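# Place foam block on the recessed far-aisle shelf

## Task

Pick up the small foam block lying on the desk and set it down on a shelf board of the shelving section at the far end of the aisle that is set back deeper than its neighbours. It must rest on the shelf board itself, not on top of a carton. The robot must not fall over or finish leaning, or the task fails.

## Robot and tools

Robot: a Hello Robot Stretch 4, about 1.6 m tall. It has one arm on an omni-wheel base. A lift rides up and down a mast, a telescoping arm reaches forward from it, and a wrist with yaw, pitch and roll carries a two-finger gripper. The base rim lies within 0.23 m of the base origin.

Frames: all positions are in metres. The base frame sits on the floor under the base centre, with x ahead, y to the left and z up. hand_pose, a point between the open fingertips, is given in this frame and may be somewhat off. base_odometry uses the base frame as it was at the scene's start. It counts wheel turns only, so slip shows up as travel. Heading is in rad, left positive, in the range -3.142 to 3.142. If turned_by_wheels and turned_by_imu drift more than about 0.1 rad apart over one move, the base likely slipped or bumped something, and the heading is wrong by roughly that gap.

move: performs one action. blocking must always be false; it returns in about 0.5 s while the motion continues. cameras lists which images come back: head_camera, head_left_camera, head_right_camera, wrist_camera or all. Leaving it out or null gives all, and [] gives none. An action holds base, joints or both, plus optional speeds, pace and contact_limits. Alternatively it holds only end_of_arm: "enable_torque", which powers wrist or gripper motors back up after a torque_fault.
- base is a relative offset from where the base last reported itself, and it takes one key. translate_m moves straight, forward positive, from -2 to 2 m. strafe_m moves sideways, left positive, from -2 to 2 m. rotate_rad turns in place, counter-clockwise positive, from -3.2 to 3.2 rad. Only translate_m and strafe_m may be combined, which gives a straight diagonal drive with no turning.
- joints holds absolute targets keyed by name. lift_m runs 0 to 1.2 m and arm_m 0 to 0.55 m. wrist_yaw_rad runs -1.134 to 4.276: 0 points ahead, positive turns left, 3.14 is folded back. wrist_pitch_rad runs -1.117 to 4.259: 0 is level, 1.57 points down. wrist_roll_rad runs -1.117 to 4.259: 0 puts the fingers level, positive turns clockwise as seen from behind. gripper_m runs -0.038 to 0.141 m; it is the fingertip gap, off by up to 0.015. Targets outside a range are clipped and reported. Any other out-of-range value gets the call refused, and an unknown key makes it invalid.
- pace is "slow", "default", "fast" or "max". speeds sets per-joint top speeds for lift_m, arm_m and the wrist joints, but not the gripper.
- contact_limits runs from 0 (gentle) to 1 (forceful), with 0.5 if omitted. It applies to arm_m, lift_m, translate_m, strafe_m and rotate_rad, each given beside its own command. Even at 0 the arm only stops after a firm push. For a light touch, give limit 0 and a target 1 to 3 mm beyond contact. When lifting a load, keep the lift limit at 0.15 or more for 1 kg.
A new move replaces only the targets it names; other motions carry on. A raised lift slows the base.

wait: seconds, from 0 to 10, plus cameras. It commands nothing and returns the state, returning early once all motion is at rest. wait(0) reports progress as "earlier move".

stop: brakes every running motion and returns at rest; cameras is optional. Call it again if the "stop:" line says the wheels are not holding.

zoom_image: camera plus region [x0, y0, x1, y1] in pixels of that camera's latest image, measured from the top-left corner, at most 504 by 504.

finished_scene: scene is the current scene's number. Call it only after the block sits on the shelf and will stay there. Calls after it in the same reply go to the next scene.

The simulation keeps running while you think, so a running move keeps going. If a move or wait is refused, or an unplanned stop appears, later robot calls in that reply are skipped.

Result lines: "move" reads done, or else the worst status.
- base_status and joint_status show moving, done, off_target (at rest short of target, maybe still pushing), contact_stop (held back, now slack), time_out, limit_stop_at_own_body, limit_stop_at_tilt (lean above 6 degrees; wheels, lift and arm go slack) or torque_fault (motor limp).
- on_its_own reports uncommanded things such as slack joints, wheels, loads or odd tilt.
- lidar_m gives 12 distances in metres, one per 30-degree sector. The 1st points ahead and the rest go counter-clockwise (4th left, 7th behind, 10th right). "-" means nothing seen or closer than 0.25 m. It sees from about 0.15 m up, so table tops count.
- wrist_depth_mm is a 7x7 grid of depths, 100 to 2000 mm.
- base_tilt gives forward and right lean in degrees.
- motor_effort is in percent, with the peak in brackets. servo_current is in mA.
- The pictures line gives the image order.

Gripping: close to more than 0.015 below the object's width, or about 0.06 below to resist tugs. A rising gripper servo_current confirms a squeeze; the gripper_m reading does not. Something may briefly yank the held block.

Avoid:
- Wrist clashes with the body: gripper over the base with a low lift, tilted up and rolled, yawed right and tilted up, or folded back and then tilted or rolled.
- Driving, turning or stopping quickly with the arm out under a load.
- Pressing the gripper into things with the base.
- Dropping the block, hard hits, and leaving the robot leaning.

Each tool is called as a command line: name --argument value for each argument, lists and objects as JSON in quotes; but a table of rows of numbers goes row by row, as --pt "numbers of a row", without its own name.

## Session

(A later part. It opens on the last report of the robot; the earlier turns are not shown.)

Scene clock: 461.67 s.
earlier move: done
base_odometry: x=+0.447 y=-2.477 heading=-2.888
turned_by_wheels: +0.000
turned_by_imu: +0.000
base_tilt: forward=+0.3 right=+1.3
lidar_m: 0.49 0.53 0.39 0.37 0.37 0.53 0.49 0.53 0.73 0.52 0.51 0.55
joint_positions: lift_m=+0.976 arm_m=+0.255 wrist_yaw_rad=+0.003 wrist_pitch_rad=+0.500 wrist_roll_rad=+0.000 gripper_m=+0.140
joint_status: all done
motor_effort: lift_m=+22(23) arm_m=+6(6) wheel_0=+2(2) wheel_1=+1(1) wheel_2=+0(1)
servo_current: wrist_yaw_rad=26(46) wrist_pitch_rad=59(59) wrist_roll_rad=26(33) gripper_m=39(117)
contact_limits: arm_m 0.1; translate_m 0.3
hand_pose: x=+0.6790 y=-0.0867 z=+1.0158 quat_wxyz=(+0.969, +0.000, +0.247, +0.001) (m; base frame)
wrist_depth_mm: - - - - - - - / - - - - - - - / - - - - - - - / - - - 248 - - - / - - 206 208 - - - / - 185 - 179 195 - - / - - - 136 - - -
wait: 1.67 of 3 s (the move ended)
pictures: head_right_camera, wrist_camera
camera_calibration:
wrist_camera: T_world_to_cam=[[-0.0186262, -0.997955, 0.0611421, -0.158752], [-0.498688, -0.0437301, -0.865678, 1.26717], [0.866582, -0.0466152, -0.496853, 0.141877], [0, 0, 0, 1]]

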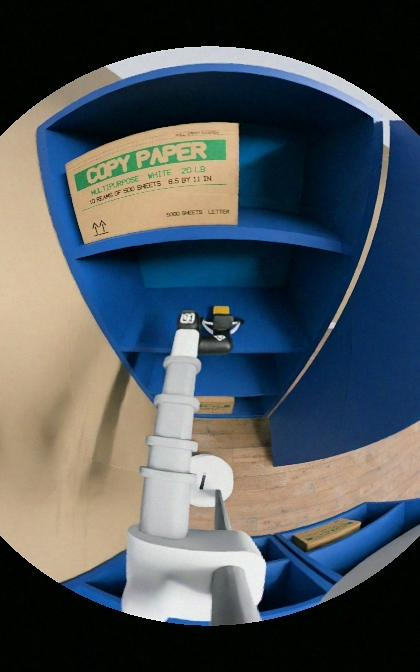

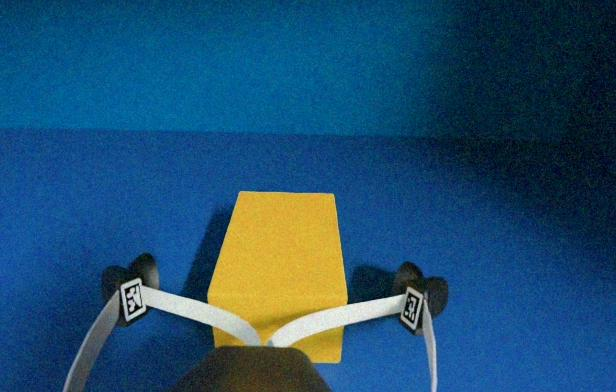

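move --joints '{"arm_m": 0.03}' --speeds '{"arm_m": 0.2}' --blocking false --cameras '[]'

wait --seconds 3 --cameras '["head_camera", "head_right_camera", "wrist_camera"]'

Scene clock: 468.77 s.
move: moving
turned_by_wheels: +0.000
turned_by_imu: -0.001
joint_status: arm_m moving
motor_effort: lift_m=+22(22) arm_m=-9(9) wheel_0=+1(2) wheel_1=+1(1) wheel_2=+0(1)
contact_limits: translate_m 0.3
pictures: none

Scene clock: 470.17 s.
earlier move: done
base_odometry: x=+0.447 y=-2.477 heading=-2.888
turned_by_wheels: +0.000
turned_by_imu: +0.000
base_tilt: forward=+0.4 right=+1.4
lidar_m: 0.49 0.53 0.41 0.38 0.38 0.54 0.50 0.53 0.72 0.51 0.54 0.54
joint_positions: lift_m=+0.976 arm_m=+0.030 wrist_yaw_rad=+0.003 wrist_pitch_rad=+0.500 wrist_roll_rad=+0.000 gripper_m=+0.140
joint_status: all done
motor_effort: lift_m=+22(22) arm_m=-6(9) wheel_0=+1(2) wheel_1=+1(1) wheel_2=+0(1)
servo_current: wrist_yaw_rad=33(46) wrist_pitch_rad=52(52) wrist_roll_rad=26(33) gripper_m=46(52)
contact_limits: translate_m 0.3
hand_pose: x=+0.4545 y=-0.0867 z=+1.0158 quat_wxyz=(+0.969, +0.000, +0.247, +0.001) (m; base frame)
wrist_depth_mm: - - - - - - - / 661 - - - - - - / - - - 384 - - - / - - - - - - - / - - - - - - - / - 186 - - 194 - - / - - - - - - -
wait: 1.40 of 3 s (the move ended)
pictures: head_camera, head_right_camera, wrist_camera
camera_calibration:
wrist_camera: T_world_to_cam=[[-0.0186257, -0.997955, 0.0611421, -0.162934], [-0.498688, -0.0437303, -0.865678, 1.1552], [0.866582, -0.0466147, -0.496853, 0.336457], [0, 0, 0, 1]]

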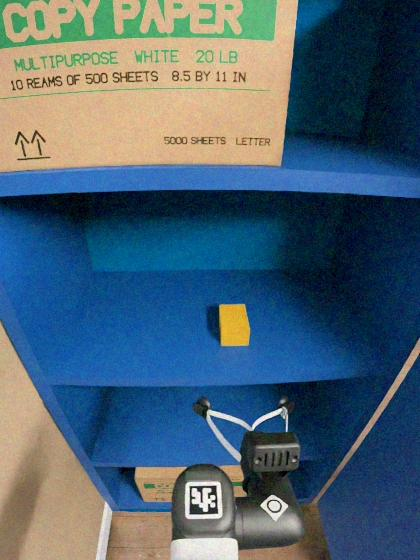

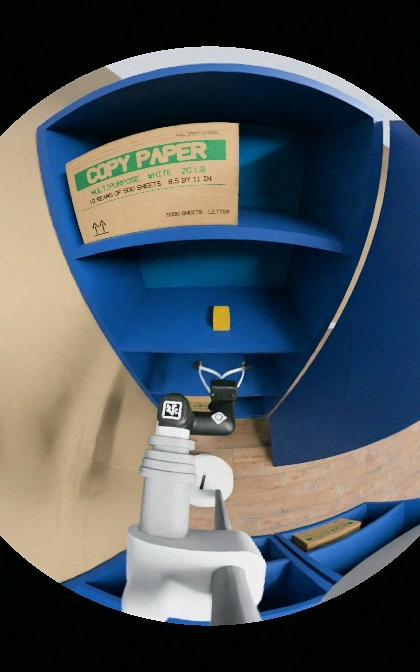

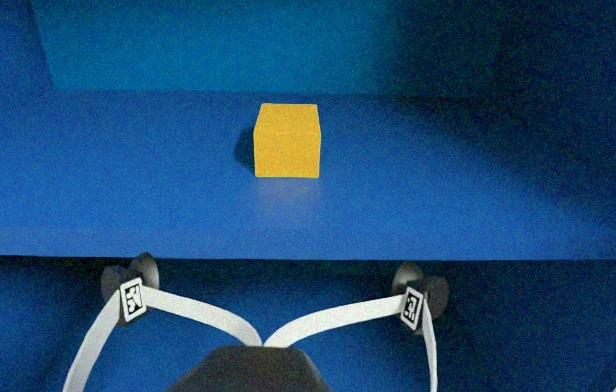

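The block is resting on the third shelf of the section that stands further back, and the gripper is clear of it.

finished_scene --scene 2

The scene is finished: the task was done.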